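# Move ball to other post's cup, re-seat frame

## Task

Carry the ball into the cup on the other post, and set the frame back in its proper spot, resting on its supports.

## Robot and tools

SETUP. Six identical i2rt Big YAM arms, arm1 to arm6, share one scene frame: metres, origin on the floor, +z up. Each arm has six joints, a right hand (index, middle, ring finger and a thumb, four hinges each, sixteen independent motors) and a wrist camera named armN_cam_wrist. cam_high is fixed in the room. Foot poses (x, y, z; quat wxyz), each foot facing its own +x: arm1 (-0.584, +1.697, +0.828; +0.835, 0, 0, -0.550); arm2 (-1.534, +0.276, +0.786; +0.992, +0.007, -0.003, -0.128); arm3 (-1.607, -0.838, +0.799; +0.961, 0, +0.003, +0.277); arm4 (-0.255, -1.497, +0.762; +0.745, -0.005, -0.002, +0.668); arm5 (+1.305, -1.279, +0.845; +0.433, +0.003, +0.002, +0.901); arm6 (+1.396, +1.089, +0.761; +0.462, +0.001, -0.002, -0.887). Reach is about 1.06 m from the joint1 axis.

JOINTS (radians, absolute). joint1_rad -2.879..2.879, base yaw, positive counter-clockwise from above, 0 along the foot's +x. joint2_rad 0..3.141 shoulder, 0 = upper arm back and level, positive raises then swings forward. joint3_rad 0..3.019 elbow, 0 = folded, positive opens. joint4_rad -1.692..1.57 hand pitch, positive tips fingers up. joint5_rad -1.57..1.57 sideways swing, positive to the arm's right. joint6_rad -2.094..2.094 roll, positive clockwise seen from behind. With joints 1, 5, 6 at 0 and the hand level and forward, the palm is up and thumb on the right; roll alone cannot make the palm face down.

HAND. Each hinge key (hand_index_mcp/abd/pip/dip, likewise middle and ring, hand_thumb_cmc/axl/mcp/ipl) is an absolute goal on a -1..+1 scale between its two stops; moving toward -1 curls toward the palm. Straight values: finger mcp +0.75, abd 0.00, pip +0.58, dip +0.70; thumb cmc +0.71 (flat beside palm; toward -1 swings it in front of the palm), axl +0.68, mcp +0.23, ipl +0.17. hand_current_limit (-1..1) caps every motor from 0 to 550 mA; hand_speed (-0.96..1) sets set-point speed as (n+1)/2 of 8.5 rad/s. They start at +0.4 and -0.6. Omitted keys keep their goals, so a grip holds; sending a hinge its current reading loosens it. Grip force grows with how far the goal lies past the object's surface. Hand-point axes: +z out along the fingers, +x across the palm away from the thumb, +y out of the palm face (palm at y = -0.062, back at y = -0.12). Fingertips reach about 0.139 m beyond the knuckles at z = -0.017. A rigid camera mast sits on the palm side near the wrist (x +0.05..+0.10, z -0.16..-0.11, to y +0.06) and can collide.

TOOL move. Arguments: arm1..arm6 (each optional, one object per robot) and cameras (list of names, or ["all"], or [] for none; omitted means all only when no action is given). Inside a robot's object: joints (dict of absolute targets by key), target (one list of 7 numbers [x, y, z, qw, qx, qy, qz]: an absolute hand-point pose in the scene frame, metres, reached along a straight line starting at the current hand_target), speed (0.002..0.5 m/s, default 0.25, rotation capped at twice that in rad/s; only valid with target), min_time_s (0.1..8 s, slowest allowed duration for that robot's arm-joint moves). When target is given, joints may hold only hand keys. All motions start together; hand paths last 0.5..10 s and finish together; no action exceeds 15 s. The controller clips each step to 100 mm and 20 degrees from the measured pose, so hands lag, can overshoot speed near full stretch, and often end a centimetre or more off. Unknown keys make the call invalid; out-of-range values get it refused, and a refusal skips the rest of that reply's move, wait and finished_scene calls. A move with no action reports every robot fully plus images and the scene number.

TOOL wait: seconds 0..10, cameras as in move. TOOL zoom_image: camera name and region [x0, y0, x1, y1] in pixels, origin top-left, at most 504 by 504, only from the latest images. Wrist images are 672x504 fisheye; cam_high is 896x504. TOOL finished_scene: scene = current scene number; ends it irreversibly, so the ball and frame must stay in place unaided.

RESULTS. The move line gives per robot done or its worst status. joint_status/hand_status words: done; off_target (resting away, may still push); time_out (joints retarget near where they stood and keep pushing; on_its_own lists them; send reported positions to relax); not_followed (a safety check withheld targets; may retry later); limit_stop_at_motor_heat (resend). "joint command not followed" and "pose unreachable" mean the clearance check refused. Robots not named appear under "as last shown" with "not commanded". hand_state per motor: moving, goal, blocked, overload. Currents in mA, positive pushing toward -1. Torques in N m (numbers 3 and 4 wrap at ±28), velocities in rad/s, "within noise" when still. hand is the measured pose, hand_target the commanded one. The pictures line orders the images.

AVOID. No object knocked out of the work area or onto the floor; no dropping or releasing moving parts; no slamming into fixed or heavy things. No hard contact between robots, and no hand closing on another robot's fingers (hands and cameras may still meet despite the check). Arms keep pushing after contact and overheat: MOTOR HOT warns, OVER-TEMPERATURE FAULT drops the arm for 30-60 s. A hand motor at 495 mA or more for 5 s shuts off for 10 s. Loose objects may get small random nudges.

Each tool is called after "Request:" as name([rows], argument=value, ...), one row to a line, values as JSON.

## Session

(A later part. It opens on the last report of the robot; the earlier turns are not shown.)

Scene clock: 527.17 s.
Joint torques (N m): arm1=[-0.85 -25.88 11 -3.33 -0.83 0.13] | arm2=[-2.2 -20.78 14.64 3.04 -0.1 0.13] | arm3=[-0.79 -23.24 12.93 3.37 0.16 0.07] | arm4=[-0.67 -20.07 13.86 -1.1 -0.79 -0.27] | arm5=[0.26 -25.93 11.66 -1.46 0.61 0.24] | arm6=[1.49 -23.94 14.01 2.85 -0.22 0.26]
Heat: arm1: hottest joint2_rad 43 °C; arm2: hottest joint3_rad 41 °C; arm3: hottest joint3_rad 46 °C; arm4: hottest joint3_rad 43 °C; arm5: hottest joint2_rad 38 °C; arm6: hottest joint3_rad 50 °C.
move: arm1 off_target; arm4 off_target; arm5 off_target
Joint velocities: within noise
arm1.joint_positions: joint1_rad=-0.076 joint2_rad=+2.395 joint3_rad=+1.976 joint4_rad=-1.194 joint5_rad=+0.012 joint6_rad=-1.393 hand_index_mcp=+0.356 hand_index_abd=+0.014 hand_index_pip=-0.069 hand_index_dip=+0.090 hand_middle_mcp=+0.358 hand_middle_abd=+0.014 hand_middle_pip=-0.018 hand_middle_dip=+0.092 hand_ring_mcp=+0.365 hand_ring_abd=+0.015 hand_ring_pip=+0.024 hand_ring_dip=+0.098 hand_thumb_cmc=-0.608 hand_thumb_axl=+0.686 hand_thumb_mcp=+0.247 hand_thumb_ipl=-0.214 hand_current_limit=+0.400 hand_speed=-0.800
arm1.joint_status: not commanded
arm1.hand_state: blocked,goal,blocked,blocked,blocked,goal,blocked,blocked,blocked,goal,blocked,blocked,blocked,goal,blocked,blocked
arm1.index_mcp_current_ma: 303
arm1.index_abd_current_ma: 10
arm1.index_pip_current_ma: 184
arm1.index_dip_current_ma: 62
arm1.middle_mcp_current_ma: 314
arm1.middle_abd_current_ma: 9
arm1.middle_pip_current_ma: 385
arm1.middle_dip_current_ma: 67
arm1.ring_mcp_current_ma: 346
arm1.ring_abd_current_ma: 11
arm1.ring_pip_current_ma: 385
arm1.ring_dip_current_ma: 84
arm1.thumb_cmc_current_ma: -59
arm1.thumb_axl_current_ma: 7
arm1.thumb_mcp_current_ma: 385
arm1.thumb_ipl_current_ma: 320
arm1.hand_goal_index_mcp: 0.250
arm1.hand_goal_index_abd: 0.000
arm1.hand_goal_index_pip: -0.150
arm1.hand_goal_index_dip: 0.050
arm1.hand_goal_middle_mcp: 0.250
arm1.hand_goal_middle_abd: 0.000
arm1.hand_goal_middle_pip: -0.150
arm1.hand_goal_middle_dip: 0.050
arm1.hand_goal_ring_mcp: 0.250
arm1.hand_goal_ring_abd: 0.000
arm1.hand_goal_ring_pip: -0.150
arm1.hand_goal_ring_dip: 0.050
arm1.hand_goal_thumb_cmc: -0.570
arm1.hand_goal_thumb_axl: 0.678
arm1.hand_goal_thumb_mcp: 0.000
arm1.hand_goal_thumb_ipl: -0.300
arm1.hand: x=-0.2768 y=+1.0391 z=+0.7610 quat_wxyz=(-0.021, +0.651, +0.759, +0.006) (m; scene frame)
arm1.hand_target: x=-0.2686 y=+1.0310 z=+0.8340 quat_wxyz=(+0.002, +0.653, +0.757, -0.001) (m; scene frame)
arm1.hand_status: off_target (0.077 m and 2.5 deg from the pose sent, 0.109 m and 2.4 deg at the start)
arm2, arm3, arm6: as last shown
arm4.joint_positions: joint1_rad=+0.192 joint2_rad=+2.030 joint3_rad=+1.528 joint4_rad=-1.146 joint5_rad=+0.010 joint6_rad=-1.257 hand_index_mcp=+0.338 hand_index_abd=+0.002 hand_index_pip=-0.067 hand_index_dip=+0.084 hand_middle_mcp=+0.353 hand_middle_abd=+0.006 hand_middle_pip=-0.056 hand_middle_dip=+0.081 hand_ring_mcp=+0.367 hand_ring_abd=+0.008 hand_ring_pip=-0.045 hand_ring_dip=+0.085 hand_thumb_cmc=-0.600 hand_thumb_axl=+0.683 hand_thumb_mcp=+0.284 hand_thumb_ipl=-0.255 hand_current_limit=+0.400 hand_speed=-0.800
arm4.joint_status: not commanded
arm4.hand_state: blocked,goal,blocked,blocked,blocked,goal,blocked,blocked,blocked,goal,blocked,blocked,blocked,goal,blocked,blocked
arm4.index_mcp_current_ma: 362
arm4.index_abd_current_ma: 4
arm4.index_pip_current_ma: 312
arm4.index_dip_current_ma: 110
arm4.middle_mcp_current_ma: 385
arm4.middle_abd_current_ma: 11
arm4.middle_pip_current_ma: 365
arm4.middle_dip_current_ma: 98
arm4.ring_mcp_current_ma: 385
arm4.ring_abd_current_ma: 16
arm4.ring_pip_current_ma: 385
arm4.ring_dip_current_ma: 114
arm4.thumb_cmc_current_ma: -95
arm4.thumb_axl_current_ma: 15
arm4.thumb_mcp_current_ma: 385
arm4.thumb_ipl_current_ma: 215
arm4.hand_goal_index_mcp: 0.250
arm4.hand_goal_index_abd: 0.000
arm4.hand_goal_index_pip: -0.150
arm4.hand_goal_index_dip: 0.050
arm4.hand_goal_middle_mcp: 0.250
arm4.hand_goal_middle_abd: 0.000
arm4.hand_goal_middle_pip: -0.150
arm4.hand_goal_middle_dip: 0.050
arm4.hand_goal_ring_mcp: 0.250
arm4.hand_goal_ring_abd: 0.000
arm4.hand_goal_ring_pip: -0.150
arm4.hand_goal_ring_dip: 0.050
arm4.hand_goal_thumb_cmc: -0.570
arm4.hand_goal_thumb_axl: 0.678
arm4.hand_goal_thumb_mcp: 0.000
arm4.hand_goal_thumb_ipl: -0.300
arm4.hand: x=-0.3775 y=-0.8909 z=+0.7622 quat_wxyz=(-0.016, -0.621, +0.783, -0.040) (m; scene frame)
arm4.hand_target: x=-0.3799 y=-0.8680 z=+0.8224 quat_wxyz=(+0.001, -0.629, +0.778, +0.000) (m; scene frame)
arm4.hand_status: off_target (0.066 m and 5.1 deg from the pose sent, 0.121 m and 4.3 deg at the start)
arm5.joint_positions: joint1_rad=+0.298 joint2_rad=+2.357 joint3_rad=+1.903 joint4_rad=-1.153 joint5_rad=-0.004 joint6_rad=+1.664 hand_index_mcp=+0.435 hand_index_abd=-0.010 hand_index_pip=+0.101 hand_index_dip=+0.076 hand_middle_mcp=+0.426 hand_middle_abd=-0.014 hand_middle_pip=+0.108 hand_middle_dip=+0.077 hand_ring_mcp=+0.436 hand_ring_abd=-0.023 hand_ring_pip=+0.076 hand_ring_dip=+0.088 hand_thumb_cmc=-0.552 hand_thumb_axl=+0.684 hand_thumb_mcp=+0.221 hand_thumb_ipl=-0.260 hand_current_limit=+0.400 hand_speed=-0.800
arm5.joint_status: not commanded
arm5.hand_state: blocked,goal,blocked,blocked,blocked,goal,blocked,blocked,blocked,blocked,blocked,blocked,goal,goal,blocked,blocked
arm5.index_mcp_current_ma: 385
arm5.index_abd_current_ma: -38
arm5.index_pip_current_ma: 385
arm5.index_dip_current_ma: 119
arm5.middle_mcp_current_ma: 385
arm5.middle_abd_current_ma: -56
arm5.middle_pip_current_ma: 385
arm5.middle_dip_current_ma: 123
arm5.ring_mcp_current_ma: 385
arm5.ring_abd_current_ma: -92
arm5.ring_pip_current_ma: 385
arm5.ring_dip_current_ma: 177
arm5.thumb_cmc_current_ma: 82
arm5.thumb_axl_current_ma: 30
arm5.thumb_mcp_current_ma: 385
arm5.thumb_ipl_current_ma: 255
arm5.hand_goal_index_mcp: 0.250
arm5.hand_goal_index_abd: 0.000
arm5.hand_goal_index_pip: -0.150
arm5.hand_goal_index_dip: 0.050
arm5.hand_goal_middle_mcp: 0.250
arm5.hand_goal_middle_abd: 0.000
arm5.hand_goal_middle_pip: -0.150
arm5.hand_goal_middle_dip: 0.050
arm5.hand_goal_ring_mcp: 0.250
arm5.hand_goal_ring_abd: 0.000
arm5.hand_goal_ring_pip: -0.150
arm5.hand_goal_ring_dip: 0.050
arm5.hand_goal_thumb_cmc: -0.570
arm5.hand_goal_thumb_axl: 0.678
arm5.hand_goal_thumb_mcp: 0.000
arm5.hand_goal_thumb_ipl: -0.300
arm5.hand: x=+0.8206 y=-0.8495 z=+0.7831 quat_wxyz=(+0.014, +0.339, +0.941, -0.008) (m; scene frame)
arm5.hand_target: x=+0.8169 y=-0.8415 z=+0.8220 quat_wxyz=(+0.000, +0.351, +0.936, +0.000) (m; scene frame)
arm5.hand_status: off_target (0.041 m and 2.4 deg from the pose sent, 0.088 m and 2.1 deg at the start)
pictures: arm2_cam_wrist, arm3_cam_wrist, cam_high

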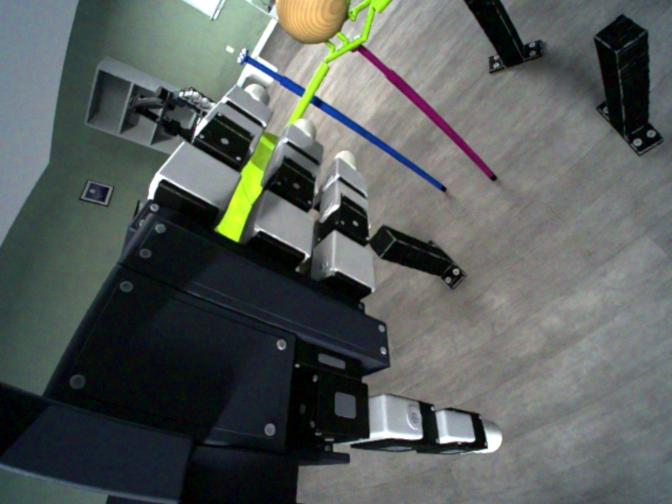

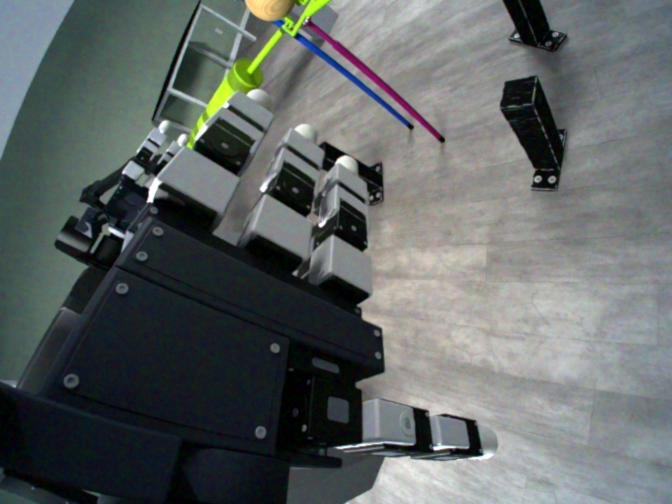

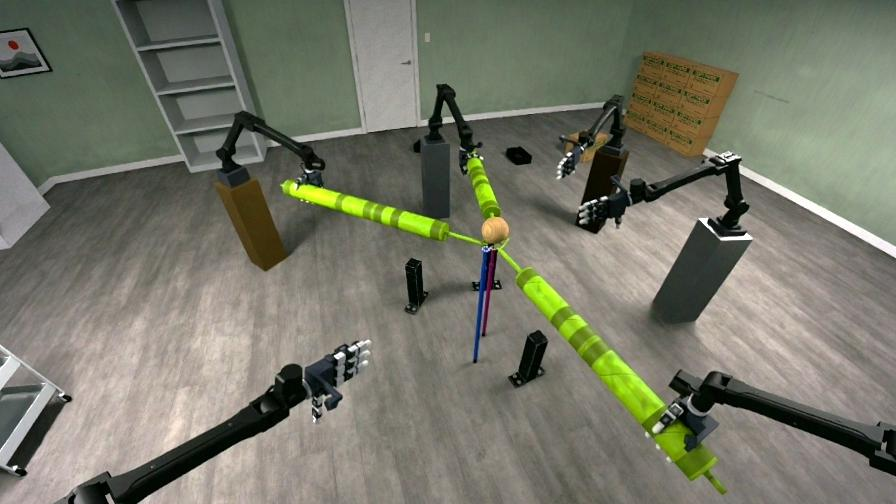

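Request:
move(arm1={"target": [-0.2686, 1.030, 0.954, 0, 0.6534, 0.7570, 0], "speed": 0.08}, arm4={"target": [-0.3801, -0.8650, 0.928, 0, -0.6286, 0.7777, 0], "speed": 0.08}, arm5={"target": [0.8163, -0.8411, 0.926, 0, 0.3510, 0.9363, 0], "speed": 0.08}, cameras=["arm2_cam_wrist", "arm3_cam_wrist", "cam_high"])

Request:
zoom_image(camera="cam_high", region=[440, 150, 560, 270])

Scene clock: 537.00 s.
Joint torques (N m): arm1=[-1.55 -26.05 13.94 -2.99 -0.69 0.02] | arm2=[-2.2 -20.84 14.65 3.04 -0.1 0.13] | arm3=[-0.85 -23.24 12.93 3.38 0.16 0.08] | arm4=[-0.73 -18.73 16.14 -0.95 -0.59 -0.28] | arm5=[0.26 -25.7 14.31 -1.68 0.61 0.33] | arm6=[1.44 -23.94 13.98 2.85 -0.22 0.26]
Heat: arm1: hottest joint2_rad 45 °C; arm2: hottest joint3_rad 41 °C; arm3: hottest joint3_rad 46 °C; arm4: hottest joint3_rad 44 °C; arm5: hottest joint2_rad 38 °C; arm6: hottest joint3_rad 50 °C.
move: arm1 off_target; arm4 off_target; arm5 off_target
Joint velocities: within noise
arm1.joint_positions: joint1_rad=-0.068 joint2_rad=+2.321 joint3_rad=+2.117 joint4_rad=-1.455 joint5_rad=+0.009 joint6_rad=-1.382 hand_index_mcp=+0.350 hand_index_abd=+0.018 hand_index_pip=-0.069 hand_index_dip=+0.091 hand_middle_mcp=+0.360 hand_middle_abd=+0.021 hand_middle_pip=-0.018 hand_middle_dip=+0.111 hand_ring_mcp=+0.403 hand_ring_abd=+0.020 hand_ring_pip=+0.024 hand_ring_dip=+0.108 hand_thumb_cmc=-0.638 hand_thumb_axl=+0.695 hand_thumb_mcp=+0.251 hand_thumb_ipl=-0.216 hand_current_limit=+0.400 hand_speed=-0.800
arm1.joint_status: not commanded
arm1.hand_state: blocked,goal,blocked,blocked,blocked,blocked,blocked,blocked,blocked,goal,blocked,blocked,blocked,goal,blocked,blocked
arm1.index_mcp_current_ma: 277
arm1.index_abd_current_ma: 14
arm1.index_pip_current_ma: 184
arm1.index_dip_current_ma: 64
arm1.middle_mcp_current_ma: 325
arm1.middle_abd_current_ma: 19
arm1.middle_pip_current_ma: 385
arm1.middle_dip_current_ma: 119
arm1.ring_mcp_current_ma: 385
arm1.ring_abd_current_ma: 17
arm1.ring_pip_current_ma: 385
arm1.ring_dip_current_ma: 111
arm1.thumb_cmc_current_ma: -144
arm1.thumb_axl_current_ma: 22
arm1.thumb_mcp_current_ma: 385
arm1.thumb_ipl_current_ma: 306
arm1.hand_goal_index_mcp: 0.250
arm1.hand_goal_index_abd: 0.000
arm1.hand_goal_index_pip: -0.150
arm1.hand_goal_index_dip: 0.050
arm1.hand_goal_middle_mcp: 0.250
arm1.hand_goal_middle_abd: 0.000
arm1.hand_goal_middle_pip: -0.150
arm1.hand_goal_middle_dip: 0.050
arm1.hand_goal_ring_mcp: 0.250
arm1.hand_goal_ring_abd: 0.000
arm1.hand_goal_ring_pip: -0.150
arm1.hand_goal_ring_dip: 0.050
arm1.hand_goal_thumb_cmc: -0.570
arm1.hand_goal_thumb_axl: 0.678
arm1.hand_goal_thumb_mcp: 0.000
arm1.hand_goal_thumb_ipl: -0.300
arm1.hand: x=-0.2719 y=+1.0436 z=+0.8615 quat_wxyz=(-0.040, +0.652, +0.757, +0.018) (m; scene frame)
arm1.hand_target: x=-0.2696 y=+1.0337 z=+0.9507 quat_wxyz=(+0.001, +0.653, +0.757, -0.001) (m; scene frame)
arm1.hand_status: off_target (0.094 m and 5.1 deg from the pose sent, 0.193 m and 2.5 deg at the start; pose on its path clipped on 19 of 67 steps)
arm2, arm3, arm6: as last shown
arm4.joint_positions: joint1_rad=+0.188 joint2_rad=+1.943 joint3_rad=+1.678 joint4_rad=-1.397 joint5_rad=+0.005 joint6_rad=-1.261 hand_index_mcp=+0.333 hand_index_abd=+0.003 hand_index_pip=-0.067 hand_index_dip=+0.089 hand_middle_mcp=+0.353 hand_middle_abd=+0.007 hand_middle_pip=-0.056 hand_middle_dip=+0.092 hand_ring_mcp=+0.368 hand_ring_abd=+0.011 hand_ring_pip=-0.045 hand_ring_dip=+0.103 hand_thumb_cmc=-0.607 hand_thumb_axl=+0.688 hand_thumb_mcp=+0.287 hand_thumb_ipl=-0.255 hand_current_limit=+0.400 hand_speed=-0.800
arm4.joint_status: not commanded
arm4.hand_state: blocked,goal,blocked,blocked,blocked,goal,blocked,blocked,blocked,goal,blocked,blocked,blocked,goal,blocked,blocked
arm4.index_mcp_current_ma: 336
arm4.index_abd_current_ma: 5
arm4.index_pip_current_ma: 312
arm4.index_dip_current_ma: 129
arm4.middle_mcp_current_ma: 385
arm4.middle_abd_current_ma: 13
arm4.middle_pip_current_ma: 365
arm4.middle_dip_current_ma: 140
arm4.ring_mcp_current_ma: 385
arm4.ring_abd_current_ma: 24
arm4.ring_pip_current_ma: 385
arm4.ring_dip_current_ma: 184
arm4.thumb_cmc_current_ma: -122
arm4.thumb_axl_current_ma: 31
arm4.thumb_mcp_current_ma: 385
arm4.thumb_ipl_current_ma: 214
arm4.hand_goal_index_mcp: 0.250
arm4.hand_goal_index_abd: 0.000
arm4.hand_goal_index_pip: -0.150
arm4.hand_goal_index_dip: 0.050
arm4.hand_goal_middle_mcp: 0.250
arm4.hand_goal_middle_abd: 0.000
arm4.hand_goal_middle_pip: -0.150
arm4.hand_goal_middle_dip: 0.050
arm4.hand_goal_ring_mcp: 0.250
arm4.hand_goal_ring_abd: 0.000
arm4.hand_goal_ring_pip: -0.150
arm4.hand_goal_ring_dip: 0.050
arm4.hand_goal_thumb_cmc: -0.570
arm4.hand_goal_thumb_axl: 0.678
arm4.hand_goal_thumb_mcp: 0.000
arm4.hand_goal_thumb_ipl: -0.300
arm4.hand: x=-0.3769 y=-0.8874 z=+0.8649 quat_wxyz=(-0.021, -0.620, +0.783, -0.044) (m; scene frame)
arm4.hand_target: x=-0.3797 y=-0.8691 z=+0.9274 quat_wxyz=(+0.001, -0.629, +0.778, +0.000) (m; scene frame)
arm4.hand_status: off_target (0.067 m and 5.8 deg from the pose sent, 0.168 m and 5.1 deg at the start)
arm5.joint_positions: joint1_rad=+0.298 joint2_rad=+2.267 joint3_rad=+1.996 joint4_rad=-1.356 joint5_rad=-0.004 joint6_rad=+1.655 hand_index_mcp=+0.435 hand_index_abd=-0.013 hand_index_pip=+0.101 hand_index_dip=+0.076 hand_middle_mcp=+0.426 hand_middle_abd=-0.015 hand_middle_pip=+0.095 hand_middle_dip=+0.077 hand_ring_mcp=+0.436 hand_ring_abd=-0.028 hand_ring_pip=+0.054 hand_ring_dip=+0.088 hand_thumb_cmc=-0.544 hand_thumb_axl=+0.684 hand_thumb_mcp=+0.221 hand_thumb_ipl=-0.262 hand_current_limit=+0.400 hand_speed=-0.800
arm5.joint_status: not commanded
arm5.hand_state: blocked,goal,blocked,blocked,blocked,goal,blocked,blocked,blocked,blocked,blocked,blocked,blocked,goal,blocked,blocked
arm5.index_mcp_current_ma: 385
arm5.index_abd_current_ma: -49
arm5.index_pip_current_ma: 385
arm5.index_dip_current_ma: 119
arm5.middle_mcp_current_ma: 385
arm5.middle_abd_current_ma: -57
arm5.middle_pip_current_ma: 385
arm5.middle_dip_current_ma: 123
arm5.ring_mcp_current_ma: 385
arm5.ring_abd_current_ma: -111
arm5.ring_pip_current_ma: 385
arm5.ring_dip_current_ma: 177
arm5.thumb_cmc_current_ma: 121
arm5.thumb_axl_current_ma: 31
arm5.thumb_mcp_current_ma: 385
arm5.thumb_ipl_current_ma: 237
arm5.hand_goal_index_mcp: 0.250
arm5.hand_goal_index_abd: 0.000
arm5.hand_goal_index_pip: -0.150
arm5.hand_goal_index_dip: 0.050
arm5.hand_goal_middle_mcp: 0.250
arm5.hand_goal_middle_abd: 0.000
arm5.hand_goal_middle_pip: -0.150
arm5.hand_goal_middle_dip: 0.050
arm5.hand_goal_ring_mcp: 0.250
arm5.hand_goal_ring_abd: 0.000
arm5.hand_goal_ring_pip: -0.150
arm5.hand_goal_ring_dip: 0.050
arm5.hand_goal_thumb_cmc: -0.570
arm5.hand_goal_thumb_axl: 0.678
arm5.hand_goal_thumb_mcp: 0.000
arm5.hand_goal_thumb_ipl: -0.300
arm5.on_its_own: hand_ring_pip moved -0.022 toward your old target -0.150
arm5.hand: x=+0.8217 y=-0.8493 z=+0.8767 quat_wxyz=(+0.024, +0.335, +0.942, -0.011) (m; scene frame)
arm5.hand_target: x=+0.8175 y=-0.8420 z=+0.9250 quat_wxyz=(-0.001, +0.351, +0.936, +0.000) (m; scene frame)
arm5.hand_status: off_target (0.050 m and 3.6 deg from the pose sent, 0.143 m and 2.4 deg at the start)
pictures: arm2_cam_wrist, arm3_cam_wrist, cam_high

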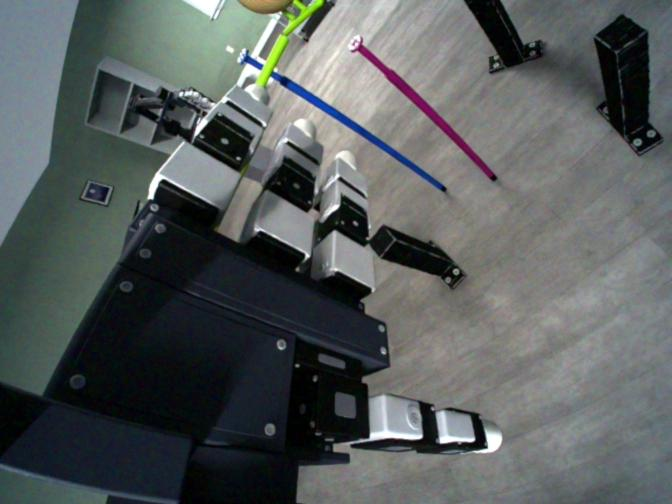

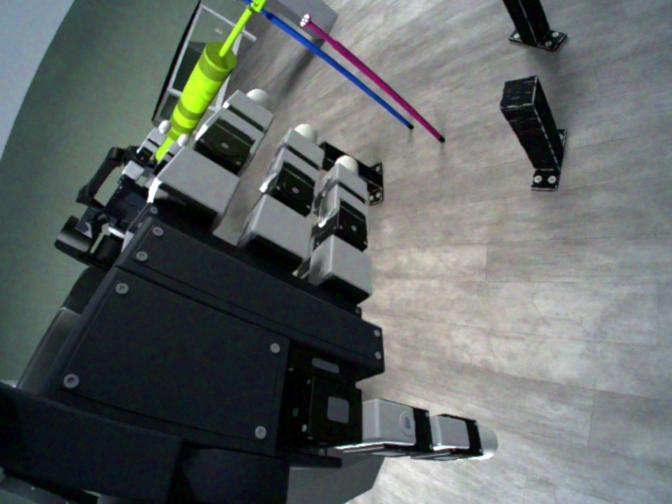

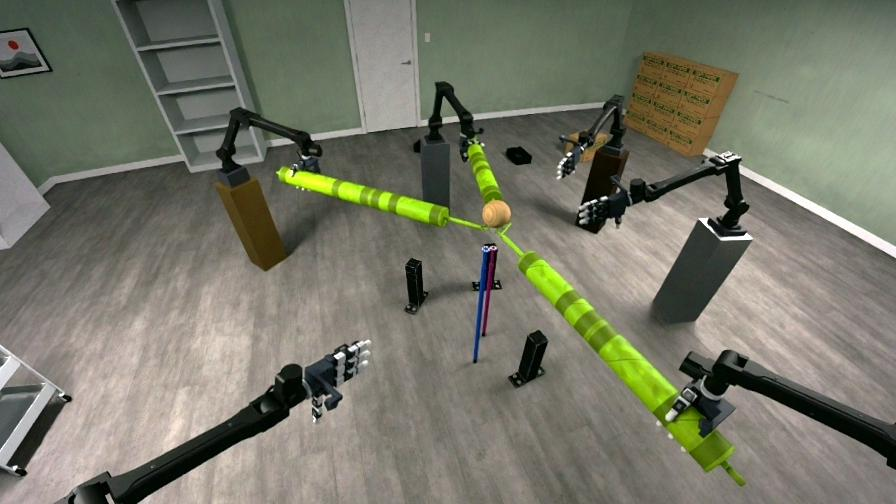

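Scaled by 4.200 from the camera's 896x504 image, which has a finer 1280x720 frame.

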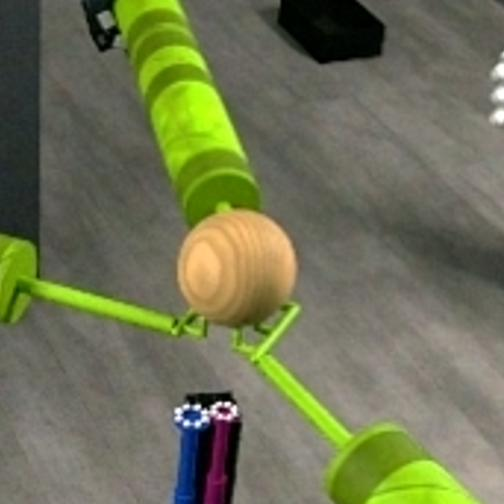

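Request:
move(arm1={"target": [-0.2706, 1.027, 1.054, 0, 0.6534, 0.7570, 0], "speed": 0.08}, arm4={"target": [-0.3801, -0.8680, 1.012, 0, -0.6286, 0.7777, 0], "speed": 0.08}, arm5={"target": [0.8143, -0.8411, 1.019, 0, 0.3510, 0.9363, 0], "speed": 0.08}, arm2={"joints": {"joint2_rad": 1.9, "joint3_rad": 2.2, "joint4_rad": -0.25}, "min_time_s": 3}, arm3={"joints": {"joint2_rad": 1.9, "joint3_rad": 2.2, "joint4_rad": -0.25}, "min_time_s": 3}, cameras=["arm2_cam_wrist", "arm3_cam_wrist", "arm6_cam_wrist", "cam_high"])

Request:
zoom_image(camera="cam_high", region=[440, 150, 560, 270])

Scene clock: 551.80 s.
Joint torques (N m): arm1=[-1.85 -26.17 14.9 -2.21 -0.43 0] | arm2=[-2.26 -18.73 15.08 1.81 -0.11 0.13] | arm3=[-0.85 -21.3 13.44 2.15 0.14 0.07] | arm4=[-0.5 -18.49 16.96 -0.31 -0.54 -0.29] | arm5=[0.5 -25.76 16.2 -1.18 0.83 0.36] | arm6=[1.44 -23.94 14.01 2.84 -0.23 0.26]
Heat: arm1: hottest joint2_rad 46 °C; arm2: hottest joint3_rad 41 °C; arm3: hottest joint3_rad 47 °C; arm4: hottest joint3_rad 45 °C; arm5: hottest joint3_rad 39 °C; arm6: hottest joint3_rad 50 °C.
move: arm1 off_target; arm2 done; arm3 done; arm4 off_target; arm5 off_target
Joint velocities: within noise
arm1.joint_positions: joint1_rad=-0.066 joint2_rad=+2.303 joint3_rad=+2.256 joint4_rad=-1.630 joint5_rad=+0.002 joint6_rad=-1.379 hand_index_mcp=+0.349 hand_index_abd=+0.018 hand_index_pip=-0.069 hand_index_dip=+0.092 hand_middle_mcp=+0.368 hand_middle_abd=+0.029 hand_middle_pip=-0.018 hand_middle_dip=+0.124 hand_ring_mcp=+0.433 hand_ring_abd=+0.027 hand_ring_pip=+0.024 hand_ring_dip=+0.113 hand_thumb_cmc=-0.652 hand_thumb_axl=+0.700 hand_thumb_mcp=+0.256 hand_thumb_ipl=-0.225 hand_current_limit=+0.400 hand_speed=-0.800
arm1.joint_status: not commanded
arm1.hand_state: blocked,goal,blocked,blocked,blocked,blocked,blocked,blocked,blocked,blocked,blocked,blocked,blocked,blocked,blocked,blocked
arm1.index_mcp_current_ma: 272
arm1.index_abd_current_ma: 14
arm1.index_pip_current_ma: 184
arm1.index_dip_current_ma: 66
arm1.middle_mcp_current_ma: 359
arm1.middle_abd_current_ma: 31
arm1.middle_pip_current_ma: 385
arm1.middle_dip_current_ma: 162
arm1.ring_mcp_current_ma: 385
arm1.ring_abd_current_ma: 28
arm1.ring_pip_current_ma: 385
arm1.ring_dip_current_ma: 124
arm1.thumb_cmc_current_ma: -194
arm1.thumb_axl_current_ma: 33
arm1.thumb_mcp_current_ma: 385
arm1.thumb_ipl_current_ma: 256
arm1.hand_goal_index_mcp: 0.250
arm1.hand_goal_index_abd: 0.000
arm1.hand_goal_index_pip: -0.150
arm1.hand_goal_index_dip: 0.050
arm1.hand_goal_middle_mcp: 0.250
arm1.hand_goal_middle_abd: 0.000
arm1.hand_goal_middle_pip: -0.150
arm1.hand_goal_middle_dip: 0.050
arm1.hand_goal_ring_mcp: 0.250
arm1.hand_goal_ring_abd: 0.000
arm1.hand_goal_ring_pip: -0.150
arm1.hand_goal_ring_dip: 0.050
arm1.hand_goal_thumb_cmc: -0.570
arm1.hand_goal_thumb_axl: 0.678
arm1.hand_goal_thumb_mcp: 0.000
arm1.hand_goal_thumb_ipl: -0.300
arm1.hand: x=-0.2702 y=+1.0452 z=+0.9263 quat_wxyz=(-0.046, +0.652, +0.756, +0.026) (m; scene frame)
arm1.hand_target: x=-0.2721 y=+1.0370 z=+1.0218 quat_wxyz=(+0.008, +0.654, +0.756, -0.004) (m; scene frame)
arm1.hand_status: off_target (0.129 m and 6.1 deg from the pose sent, 0.193 m and 5.1 deg at the start; pose on its path clipped on 77 of 81 steps; a joint's target at an end of its range on 34 of 81 steps)
arm2.joint_positions: joint1_rad=+0.113 joint2_rad=+1.898 joint3_rad=+2.154 joint4_rad=-0.237 joint5_rad=+0.002 joint6_rad=+1.557 hand_index_mcp=+0.756 hand_index_abd=+0.002 hand_index_pip=+0.577 hand_index_dip=+0.696 hand_middle_mcp=+0.756 hand_middle_abd=+0.002 hand_middle_pip=+0.577 hand_middle_dip=+0.696 hand_ring_mcp=+0.756 hand_ring_abd=+0.002 hand_ring_pip=+0.577 hand_ring_dip=+0.696 hand_thumb_cmc=+0.715 hand_thumb_axl=+0.677 hand_thumb_mcp=+0.226 hand_thumb_ipl=+0.168 hand_current_limit=+0.400 hand_speed=-0.600
arm2.joint_status: all done
arm2.hand_state: goal,goal,goal,goal,goal,goal,goal,goal,goal,goal,goal,goal,goal,goal,goal,goal
arm2.index_mcp_current_ma: 3
arm2.index_abd_current_ma: 3
arm2.index_pip_current_ma: 1
arm2.index_dip_current_ma: 0
arm2.middle_mcp_current_ma: 2
arm2.middle_abd_current_ma: 3
arm2.middle_pip_current_ma: 1
arm2.middle_dip_current_ma: 0
arm2.ring_mcp_current_ma: 3
arm2.ring_abd_current_ma: 2
arm2.ring_pip_current_ma: 1
arm2.ring_dip_current_ma: 0
arm2.thumb_cmc_current_ma: 2
arm2.thumb_axl_current_ma: -1
arm2.thumb_mcp_current_ma: -1
arm2.thumb_ipl_current_ma: 0
arm2.hand_goal_index_mcp: 0.754
arm2.hand_goal_index_abd: 0.000
arm2.hand_goal_index_pip: 0.576
arm2.hand_goal_index_dip: 0.696
arm2.hand_goal_middle_mcp: 0.754
arm2.hand_goal_middle_abd: 0.000
arm2.hand_goal_middle_pip: 0.576
arm2.hand_goal_middle_dip: 0.696
arm2.hand_goal_ring_mcp: 0.754
arm2.hand_goal_ring_abd: 0.000
arm2.hand_goal_ring_pip: 0.576
arm2.hand_goal_ring_dip: 0.696
arm2.hand_goal_thumb_cmc: 0.714
arm2.hand_goal_thumb_axl: 0.678
arm2.hand_goal_thumb_mcp: 0.226
arm2.hand_goal_thumb_ipl: 0.168
arm2.hand: x=-0.7341 y=+0.0652 z=+1.3374 quat_wxyz=(+0.053, +0.696, -0.051, +0.714) (m; scene frame)
arm2.hand_target: x=-0.7390 y=+0.0598 z=+1.3592 quat_wxyz=(+0.051, +0.685, -0.057, +0.725) (m; scene frame)
arm2.hand_status: not commanded
arm3.joint_positions: joint1_rad=-0.050 joint2_rad=+1.912 joint3_rad=+2.138 joint4_rad=-0.241 joint5_rad=-0.002 joint6_rad=+1.559 hand_index_mcp=+0.756 hand_index_abd=+0.002 hand_index_pip=+0.577 hand_index_dip=+0.696 hand_middle_mcp=+0.756 hand_middle_abd=+0.002 hand_middle_pip=+0.577 hand_middle_dip=+0.696 hand_ring_mcp=+0.756 hand_ring_abd=+0.002 hand_ring_pip=+0.577 hand_ring_dip=+0.696 hand_thumb_cmc=+0.716 hand_thumb_axl=+0.677 hand_thumb_mcp=+0.226 hand_thumb_ipl=+0.168 hand_current_limit=+0.400 hand_speed=-0.600
arm3.joint_status: all done
arm3.hand_state: goal,goal,goal,goal,goal,goal,goal,goal,goal,goal,goal,goal,goal,goal,goal,goal
arm3.index_mcp_current_ma: 2
arm3.index_abd_current_ma: 2
arm3.index_pip_current_ma: 0
arm3.index_dip_current_ma: 0
arm3.middle_mcp_current_ma: 2
arm3.middle_abd_current_ma: 1
arm3.middle_pip_current_ma: 0
arm3.middle_dip_current_ma: 0
arm3.ring_mcp_current_ma: 2
arm3.ring_abd_current_ma: 1
arm3.ring_pip_current_ma: 0
arm3.ring_dip_current_ma: 0
arm3.thumb_cmc_current_ma: 1
arm3.thumb_axl_current_ma: 0
arm3.thumb_mcp_current_ma: 0
arm3.thumb_ipl_current_ma: 0
arm3.hand_goal_index_mcp: 0.754
arm3.hand_goal_index_abd: 0.000
arm3.hand_goal_index_pip: 0.576
arm3.hand_goal_index_dip: 0.696
arm3.hand_goal_middle_mcp: 0.754
arm3.hand_goal_middle_abd: 0.000
arm3.hand_goal_middle_pip: 0.576
arm3.hand_goal_middle_dip: 0.696
arm3.hand_goal_ring_mcp: 0.754
arm3.hand_goal_ring_abd: 0.000
arm3.hand_goal_ring_pip: 0.576
arm3.hand_goal_ring_dip: 0.696
arm3.hand_goal_thumb_cmc: 0.714
arm3.hand_goal_thumb_axl: 0.678
arm3.hand_goal_thumb_mcp: 0.226
arm3.hand_goal_thumb_ipl: 0.168
arm3.hand: x=-0.8362 y=-0.5036 z=+1.3181 quat_wxyz=(-0.174, +0.690, +0.185, +0.677) (m; scene frame)
arm3.hand_target: x=-0.8437 y=-0.5118 z=+1.3631 quat_wxyz=(-0.182, +0.669, +0.173, +0.699) (m; scene frame)
arm3.hand_status: not commanded
arm4.joint_positions: joint1_rad=+0.187 joint2_rad=+1.916 joint3_rad=+1.865 joint4_rad=-1.625 joint5_rad=+0.003 joint6_rad=-1.262 hand_index_mcp=+0.333 hand_index_abd=+0.002 hand_index_pip=-0.067 hand_index_dip=+0.089 hand_middle_mcp=+0.353 hand_middle_abd=+0.007 hand_middle_pip=-0.056 hand_middle_dip=+0.096 hand_ring_mcp=+0.371 hand_ring_abd=+0.011 hand_ring_pip=-0.045 hand_ring_dip=+0.108 hand_thumb_cmc=-0.610 hand_thumb_axl=+0.688 hand_thumb_mcp=+0.287 hand_thumb_ipl=-0.255 hand_current_limit=+0.400 hand_speed=-0.800
arm4.joint_status: not commanded
arm4.hand_state: blocked,goal,blocked,blocked,blocked,goal,blocked,blocked,blocked,goal,blocked,blocked,blocked,goal,blocked,blocked
arm4.index_mcp_current_ma: 336
arm4.index_abd_current_ma: 3
arm4.index_pip_current_ma: 312
arm4.index_dip_current_ma: 129
arm4.middle_mcp_current_ma: 385
arm4.middle_abd_current_ma: 13
arm4.middle_pip_current_ma: 365
arm4.middle_dip_current_ma: 154
arm4.ring_mcp_current_ma: 385
arm4.ring_abd_current_ma: 24
arm4.ring_pip_current_ma: 385
arm4.ring_dip_current_ma: 204
arm4.thumb_cmc_current_ma: -135
arm4.thumb_axl_current_ma: 32
arm4.thumb_mcp_current_ma: 385
arm4.thumb_ipl_current_ma: 214
arm4.hand_goal_index_mcp: 0.250
arm4.hand_goal_index_abd: 0.000
arm4.hand_goal_index_pip: -0.150
arm4.hand_goal_index_dip: 0.050
arm4.hand_goal_middle_mcp: 0.250
arm4.hand_goal_middle_abd: 0.000
arm4.hand_goal_middle_pip: -0.150
arm4.hand_goal_middle_dip: 0.050
arm4.hand_goal_ring_mcp: 0.250
arm4.hand_goal_ring_abd: 0.000
arm4.hand_goal_ring_pip: -0.150
arm4.hand_goal_ring_dip: 0.050
arm4.hand_goal_thumb_cmc: -0.570
arm4.hand_goal_thumb_axl: 0.678
arm4.hand_goal_thumb_mcp: 0.000
arm4.hand_goal_thumb_ipl: -0.300
arm4.hand: x=-0.3777 y=-0.8864 z=+0.9507 quat_wxyz=(-0.026, -0.620, +0.783, -0.050) (m; scene frame)
arm4.hand_target: x=-0.3796 y=-0.8726 z=+1.0114 quat_wxyz=(+0.001, -0.629, +0.778, +0.000) (m; scene frame)
arm4.hand_status: off_target (0.064 m and 6.5 deg from the pose sent, 0.148 m and 5.8 deg at the start)
arm5.joint_positions: joint1_rad=+0.298 joint2_rad=+2.251 joint3_rad=+2.191 joint4_rad=-1.599 joint5_rad=-0.010 joint6_rad=+1.656 hand_index_mcp=+0.435 hand_index_abd=-0.014 hand_index_pip=+0.101 hand_index_dip=+0.076 hand_middle_mcp=+0.426 hand_middle_abd=-0.015 hand_middle_pip=+0.078 hand_middle_dip=+0.077 hand_ring_mcp=+0.436 hand_ring_abd=-0.028 hand_ring_pip=+0.021 hand_ring_dip=+0.088 hand_thumb_cmc=-0.533 hand_thumb_axl=+0.687 hand_thumb_mcp=+0.221 hand_thumb_ipl=-0.262 hand_current_limit=+0.400 hand_speed=-0.800
arm5.joint_status: not commanded
arm5.hand_state: blocked,goal,blocked,blocked,blocked,goal,blocked,blocked,blocked,blocked,blocked,blocked,blocked,goal,blocked,blocked
arm5.index_mcp_current_ma: 385
arm5.index_abd_current_ma: -55
arm5.index_pip_current_ma: 385
arm5.index_dip_current_ma: 119
arm5.middle_mcp_current_ma: 385
arm5.middle_abd_current_ma: -57
arm5.middle_pip_current_ma: 385
arm5.middle_dip_current_ma: 123
arm5.ring_mcp_current_ma: 385
arm5.ring_abd_current_ma: -111
arm5.ring_pip_current_ma: 385
arm5.ring_dip_current_ma: 177
arm5.thumb_cmc_current_ma: 172
arm5.thumb_axl_current_ma: 48
arm5.thumb_mcp_current_ma: 385
arm5.thumb_ipl_current_ma: 237
arm5.hand_goal_index_mcp: 0.250
arm5.hand_goal_index_abd: 0.000
arm5.hand_goal_index_pip: -0.150
arm5.hand_goal_index_dip: 0.050
arm5.hand_goal_middle_mcp: 0.250
arm5.hand_goal_middle_abd: 0.000
arm5.hand_goal_middle_pip: -0.150
arm5.hand_goal_middle_dip: 0.050
arm5.hand_goal_ring_mcp: 0.250
arm5.hand_goal_ring_abd: 0.000
arm5.hand_goal_ring_pip: -0.150
arm5.hand_goal_ring_dip: 0.050
arm5.hand_goal_thumb_cmc: -0.570
arm5.hand_goal_thumb_axl: 0.678
arm5.hand_goal_thumb_mcp: 0.000
arm5.hand_goal_thumb_ipl: -0.300
arm5.on_its_own: hand_ring_pip moved -0.032 toward your old target -0.150
arm5.hand: x=+0.8206 y=-0.8494 z=+0.9621 quat_wxyz=(+0.038, +0.335, +0.941, -0.018) (m; scene frame)
arm5.hand_target: x=+0.8167 y=-0.8430 z=+1.0178 quat_wxyz=(-0.001, +0.351, +0.936, +0.000) (m; scene frame)
arm5.hand_status: off_target (0.058 m and 5.2 deg from the pose sent, 0.143 m and 3.6 deg at the start)
arm6.joint_positions: joint1_rad=-0.337 joint2_rad=+2.208 joint3_rad=+1.837 joint4_rad=+0.081 joint5_rad=+0.004 joint6_rad=+1.555 hand_index_mcp=+0.755 hand_index_abd=+0.002 hand_index_pip=+0.577 hand_index_dip=+0.696 hand_middle_mcp=+0.755 hand_middle_abd=+0.002 hand_middle_pip=+0.577 hand_middle_dip=+0.696 hand_ring_mcp=+0.755 hand_ring_abd=+0.002 hand_ring_pip=+0.577 hand_ring_dip=+0.696 hand_thumb_cmc=+0.715 hand_thumb_axl=+0.677 hand_thumb_mcp=+0.226 hand_thumb_ipl=+0.168 hand_current_limit=+0.400 hand_speed=-0.600
arm6.joint_status: not commanded
arm6.hand_state: goal,goal,goal,goal,goal,goal,goal,goal,goal,goal,goal,goal,goal,goal,goal,goal
arm6.index_mcp_current_ma: 2
arm6.index_abd_current_ma: 3
arm6.index_pip_current_ma: 1
arm6.index_dip_current_ma: 0
arm6.middle_mcp_current_ma: 2
arm6.middle_abd_current_ma: 3
arm6.middle_pip_current_ma: 1
arm6.middle_dip_current_ma: 0
arm6.ring_mcp_current_ma: 2
arm6.ring_abd_current_ma: 4
arm6.ring_pip_current_ma: 1
arm6.ring_dip_current_ma: 0
arm6.thumb_cmc_current_ma: 3
arm6.thumb_axl_current_ma: -1
arm6.thumb_mcp_current_ma: 0
arm6.thumb_ipl_current_ma: -1
arm6.hand_goal_index_mcp: 0.754
arm6.hand_goal_index_abd: 0.000
arm6.hand_goal_index_pip: 0.576
arm6.hand_goal_index_dip: 0.696
arm6.hand_goal_middle_mcp: 0.754
arm6.hand_goal_middle_abd: 0.000
arm6.hand_goal_middle_pip: 0.576
arm6.hand_goal_middle_dip: 0.696
arm6.hand_goal_ring_mcp: 0.754
arm6.hand_goal_ring_abd: 0.000
arm6.hand_goal_ring_pip: 0.576
arm6.hand_goal_ring_dip: 0.696
arm6.hand_goal_thumb_cmc: 0.714
arm6.hand_goal_thumb_axl: 0.678
arm6.hand_goal_thumb_mcp: 0.226
arm6.hand_goal_thumb_ipl: 0.168
arm6.hand: x=+0.6232 y=+0.6405 z=+0.9233 quat_wxyz=(+0.569, +0.250, -0.763, +0.179) (m; scene frame)
arm6.hand_target: x=+0.6151 y=+0.6261 z=+0.9712 quat_wxyz=(+0.600, +0.239, -0.737, +0.198) (m; scene frame)
arm6.hand_status: not commanded
pictures: arm2_cam_wrist, arm3_cam_wrist, arm6_cam_wrist, cam_high

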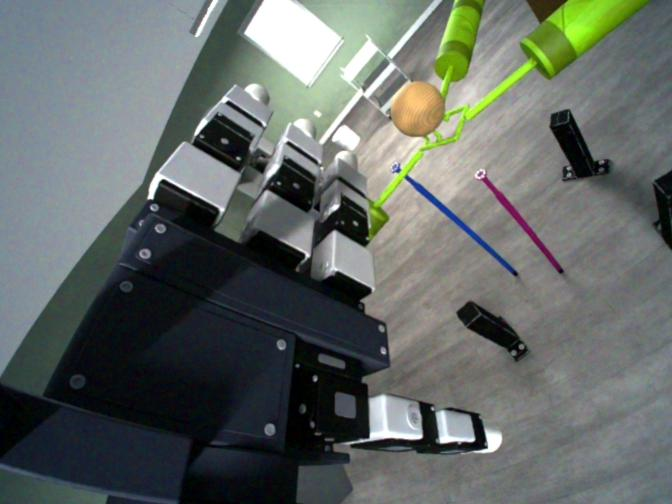

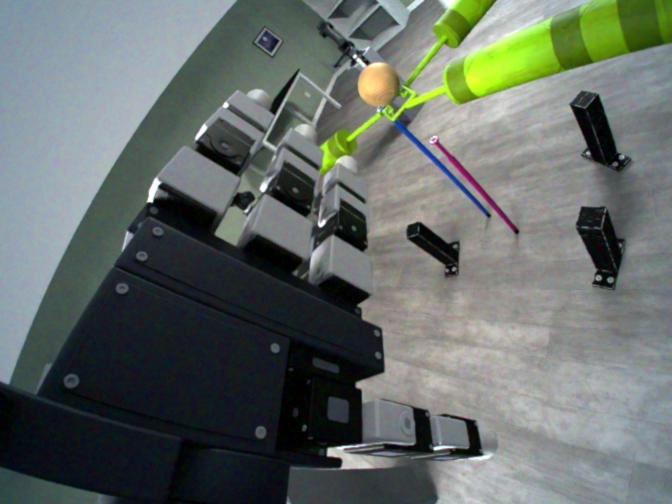

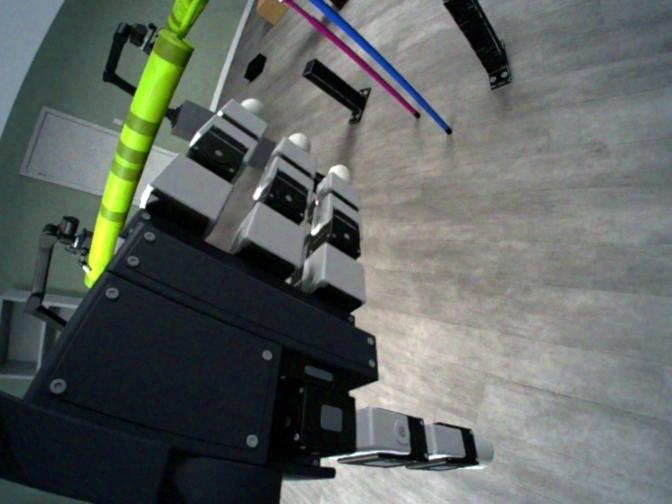

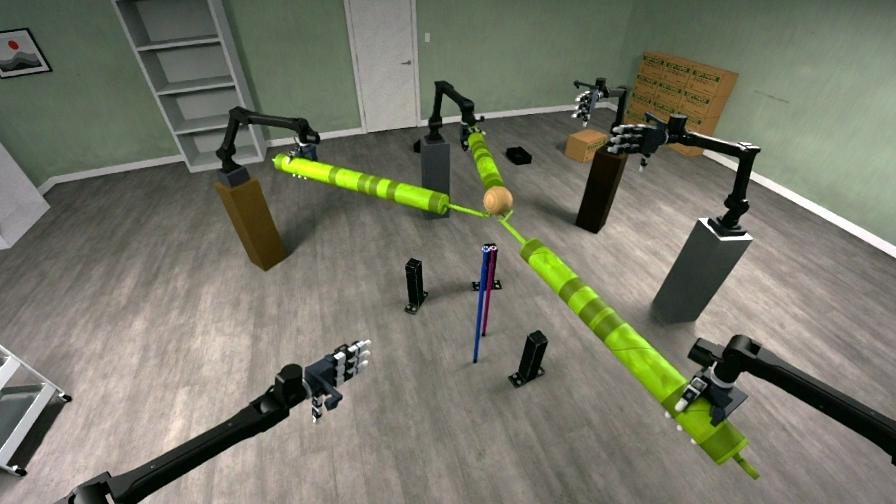

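Scaled by 4.200 from the camera's 896x504 image, which has a finer 1280x720 frame.

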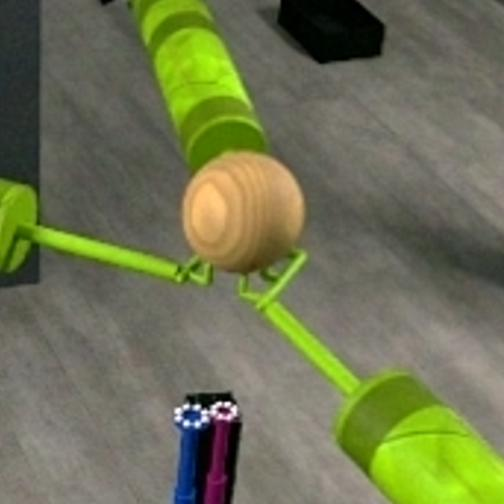

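Request:
move(arm1={"joints": {"joint1_rad": -0.066, "joint2_rad": 2.18, "joint3_rad": 2.325, "joint4_rad": -1.685, "joint6_rad": -1.38}, "min_time_s": 2}, cameras=["arm2_cam_wrist", "arm3_cam_wrist"])

Request:
zoom_image(camera="arm2_cam_wrist", region=[370, 60, 500, 190])

Request:
zoom_image(camera="arm3_cam_wrist", region=[340, 40, 460, 160])

Scene clock: 598.63 s.
Joint torques (N m): arm1=[-1.26 -27.75 13.45 -1.84 -0.44 0.02] | arm2=[-2.26 -18.49 14.98 1.78 -0.11 0.13] | arm3=[-0.79 -21.3 13.46 2.17 0.14 0.08] | arm4=[-1.03 -18.37 16.54 -0.25 -0.54 -0.25] | arm5=[0.44 -25.88 15.92 -1.18 0.68 0.36] | arm6=[1.55 -23.94 14 2.84 -0.22 0.26]
Heat: arm1: hottest joint3_rad 50 °C; arm2: hottest joint3_rad 42 °C; arm3: hottest joint3_rad 52 °C; arm4: hottest joint3_rad 50 °C; arm5: hottest joint3_rad 41 °C; arm6: hottest joint3_rad 51 °C.
move: arm1 done
Joint velocities: within noise
arm1.joint_positions: joint1_rad=-0.066 joint2_rad=+2.289 joint3_rad=+2.256 joint4_rad=-1.638 joint5_rad=+0.002 joint6_rad=-1.379 hand_index_mcp=+0.349 hand_index_abd=+0.017 hand_index_pip=-0.069 hand_index_dip=+0.092 hand_middle_mcp=+0.368 hand_middle_abd=+0.027 hand_middle_pip=-0.018 hand_middle_dip=+0.124 hand_ring_mcp=+0.433 hand_ring_abd=+0.023 hand_ring_pip=+0.024 hand_ring_dip=+0.113 hand_thumb_cmc=-0.650 hand_thumb_axl=+0.700 hand_thumb_mcp=+0.256 hand_thumb_ipl=-0.226 hand_current_limit=+0.400 hand_speed=-0.800
arm1.joint_status: all done
joint sent to its limit — arm1.joint4_rad, lower limit.
arm1.hand_state: blocked,goal,blocked,blocked,blocked,blocked,blocked,blocked,blocked,blocked,blocked,blocked,blocked,blocked,blocked,blocked
arm1.index_mcp_current_ma: 272
arm1.index_abd_current_ma: 14
arm1.index_pip_current_ma: 184
arm1.index_dip_current_ma: 67
arm1.middle_mcp_current_ma: 360
arm1.middle_abd_current_ma: 27
arm1.middle_pip_current_ma: 385
arm1.middle_dip_current_ma: 162
arm1.ring_mcp_current_ma: 385
arm1.ring_abd_current_ma: 21
arm1.ring_pip_current_ma: 385
arm1.ring_dip_current_ma: 124
arm1.thumb_cmc_current_ma: -186
arm1.thumb_axl_current_ma: 33
arm1.thumb_mcp_current_ma: 385
arm1.thumb_ipl_current_ma: 254
arm1.hand_goal_index_mcp: 0.250
arm1.hand_goal_index_abd: 0.000
arm1.hand_goal_index_pip: -0.150
arm1.hand_goal_index_dip: 0.050
arm1.hand_goal_middle_mcp: 0.250
arm1.hand_goal_middle_abd: 0.000
arm1.hand_goal_middle_pip: -0.150
arm1.hand_goal_middle_dip: 0.050
arm1.hand_goal_ring_mcp: 0.250
arm1.hand_goal_ring_abd: 0.000
arm1.hand_goal_ring_pip: -0.150
arm1.hand_goal_ring_dip: 0.050
arm1.hand_goal_thumb_cmc: -0.570
arm1.hand_goal_thumb_axl: 0.678
arm1.hand_goal_thumb_mcp: 0.000
arm1.hand_goal_thumb_ipl: -0.300
arm1.hand: x=-0.2706 y=+1.0469 z=+0.9363 quat_wxyz=(-0.044, +0.652, +0.757, +0.024) (m; scene frame)
arm1.hand_target: x=-0.2696 y=+1.0452 z=+1.0395 quat_wxyz=(+0.016, +0.652, +0.758, -0.008) (m; scene frame)
arm1.hand_status: not commanded
arm2, arm3, arm4, arm6: as last shown
arm4.joint_positions: joint1_rad=+0.187 joint2_rad=+1.916 joint3_rad=+1.870 joint4_rad=-1.625 joint5_rad=+0.003 joint6_rad=-1.262 hand_index_mcp=+0.333 hand_index_abd=+0.002 hand_index_pip=-0.067 hand_index_dip=+0.089 hand_middle_mcp=+0.353 hand_middle_abd=+0.007 hand_middle_pip=-0.056 hand_middle_dip=+0.096 hand_ring_mcp=+0.371 hand_ring_abd=+0.011 hand_ring_pip=-0.045 hand_ring_dip=+0.108 hand_thumb_cmc=-0.610 hand_thumb_axl=+0.688 hand_thumb_mcp=+0.287 hand_thumb_ipl=-0.255 hand_current_limit=+0.400 hand_speed=-0.800
arm4.index_abd_current_ma: 2
arm4.hand: x=-0.3778 y=-0.8852 z=+0.9526 quat_wxyz=(-0.025, -0.620, +0.783, -0.048) (m; scene frame)
arm4.hand_target: x=-0.3796 y=-0.8727 z=+1.0114 quat_wxyz=(+0.001, -0.629, +0.778, +0.000) (m; scene frame)
arm5.joint_positions: joint1_rad=+0.298 joint2_rad=+2.251 joint3_rad=+2.195 joint4_rad=-1.599 joint5_rad=-0.006 joint6_rad=+1.656 hand_index_mcp=+0.435 hand_index_abd=-0.014 hand_index_pip=+0.101 hand_index_dip=+0.076 hand_middle_mcp=+0.426 hand_middle_abd=-0.015 hand_middle_pip=+0.078 hand_middle_dip=+0.077 hand_ring_mcp=+0.436 hand_ring_abd=-0.028 hand_ring_pip=+0.021 hand_ring_dip=+0.088 hand_thumb_cmc=-0.533 hand_thumb_axl=+0.687 hand_thumb_mcp=+0.221 hand_thumb_ipl=-0.262 hand_current_limit=+0.400 hand_speed=-0.800
arm5.joint_status: not commanded
arm5.hand_state: blocked,goal,blocked,blocked,blocked,goal,blocked,blocked,blocked,blocked,blocked,blocked,blocked,goal,blocked,blocked
arm5.index_mcp_current_ma: 385
arm5.index_abd_current_ma: -55
arm5.index_pip_current_ma: 385
arm5.index_dip_current_ma: 119
arm5.middle_mcp_current_ma: 385
arm5.middle_abd_current_ma: -57
arm5.middle_pip_current_ma: 385
arm5.middle_dip_current_ma: 123
arm5.ring_mcp_current_ma: 385
arm5.ring_abd_current_ma: -111
arm5.ring_pip_current_ma: 385
arm5.ring_dip_current_ma: 177
arm5.thumb_cmc_current_ma: 172
arm5.thumb_axl_current_ma: 48
arm5.thumb_mcp_current_ma: 385
arm5.thumb_ipl_current_ma: 237
arm5.hand_goal_index_mcp: 0.250
arm5.hand_goal_index_abd: 0.000
arm5.hand_goal_index_pip: -0.150
arm5.hand_goal_index_dip: 0.050
arm5.hand_goal_middle_mcp: 0.250
arm5.hand_goal_middle_abd: 0.000
arm5.hand_goal_middle_pip: -0.150
arm5.hand_goal_middle_dip: 0.050
arm5.hand_goal_ring_mcp: 0.250
arm5.hand_goal_ring_abd: 0.000
arm5.hand_goal_ring_pip: -0.150
arm5.hand_goal_ring_dip: 0.050
arm5.hand_goal_thumb_cmc: -0.570
arm5.hand_goal_thumb_axl: 0.678
arm5.hand_goal_thumb_mcp: 0.000
arm5.hand_goal_thumb_ipl: -0.300
arm5.hand: x=+0.8202 y=-0.8484 z=+0.9636 quat_wxyz=(+0.037, +0.335, +0.941, -0.016) (m; scene frame)
arm5.hand_target: x=+0.8168 y=-0.8430 z=+1.0178 quat_wxyz=(-0.001, +0.351, +0.936, +0.000) (m; scene frame)
arm5.hand_status: not commanded
pictures: arm2_cam_wrist, arm3_cam_wrist

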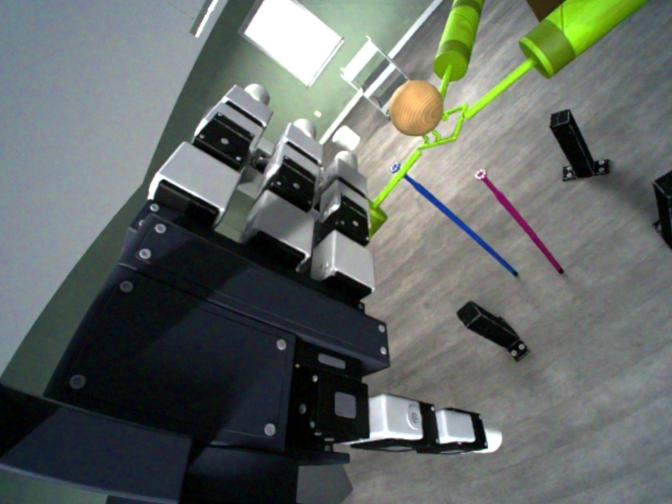

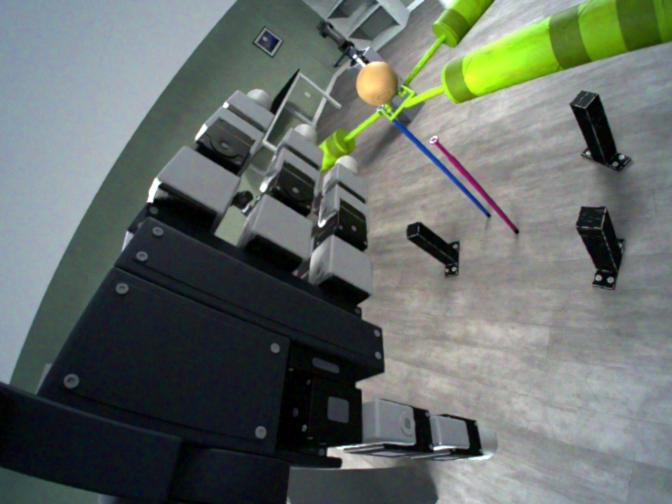

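Scaled by 3.877 from the camera's 672x504 image, which has a finer 960x720 frame.

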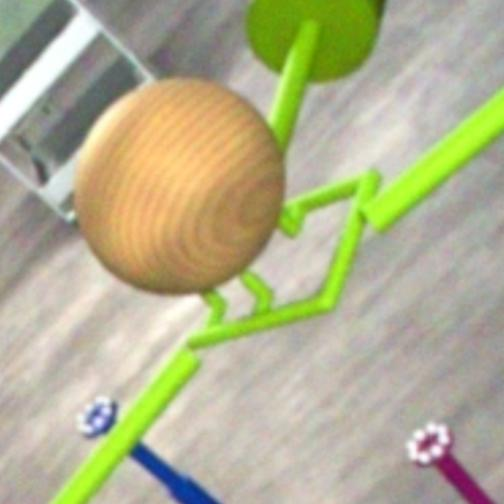

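Scaled by 4.200 from the camera's 672x504 image, which has a finer 960x720 frame.

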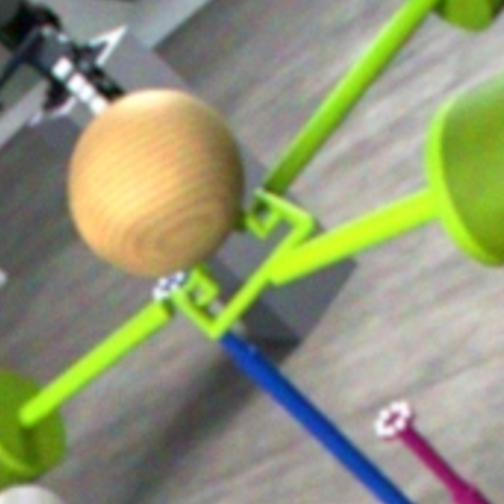

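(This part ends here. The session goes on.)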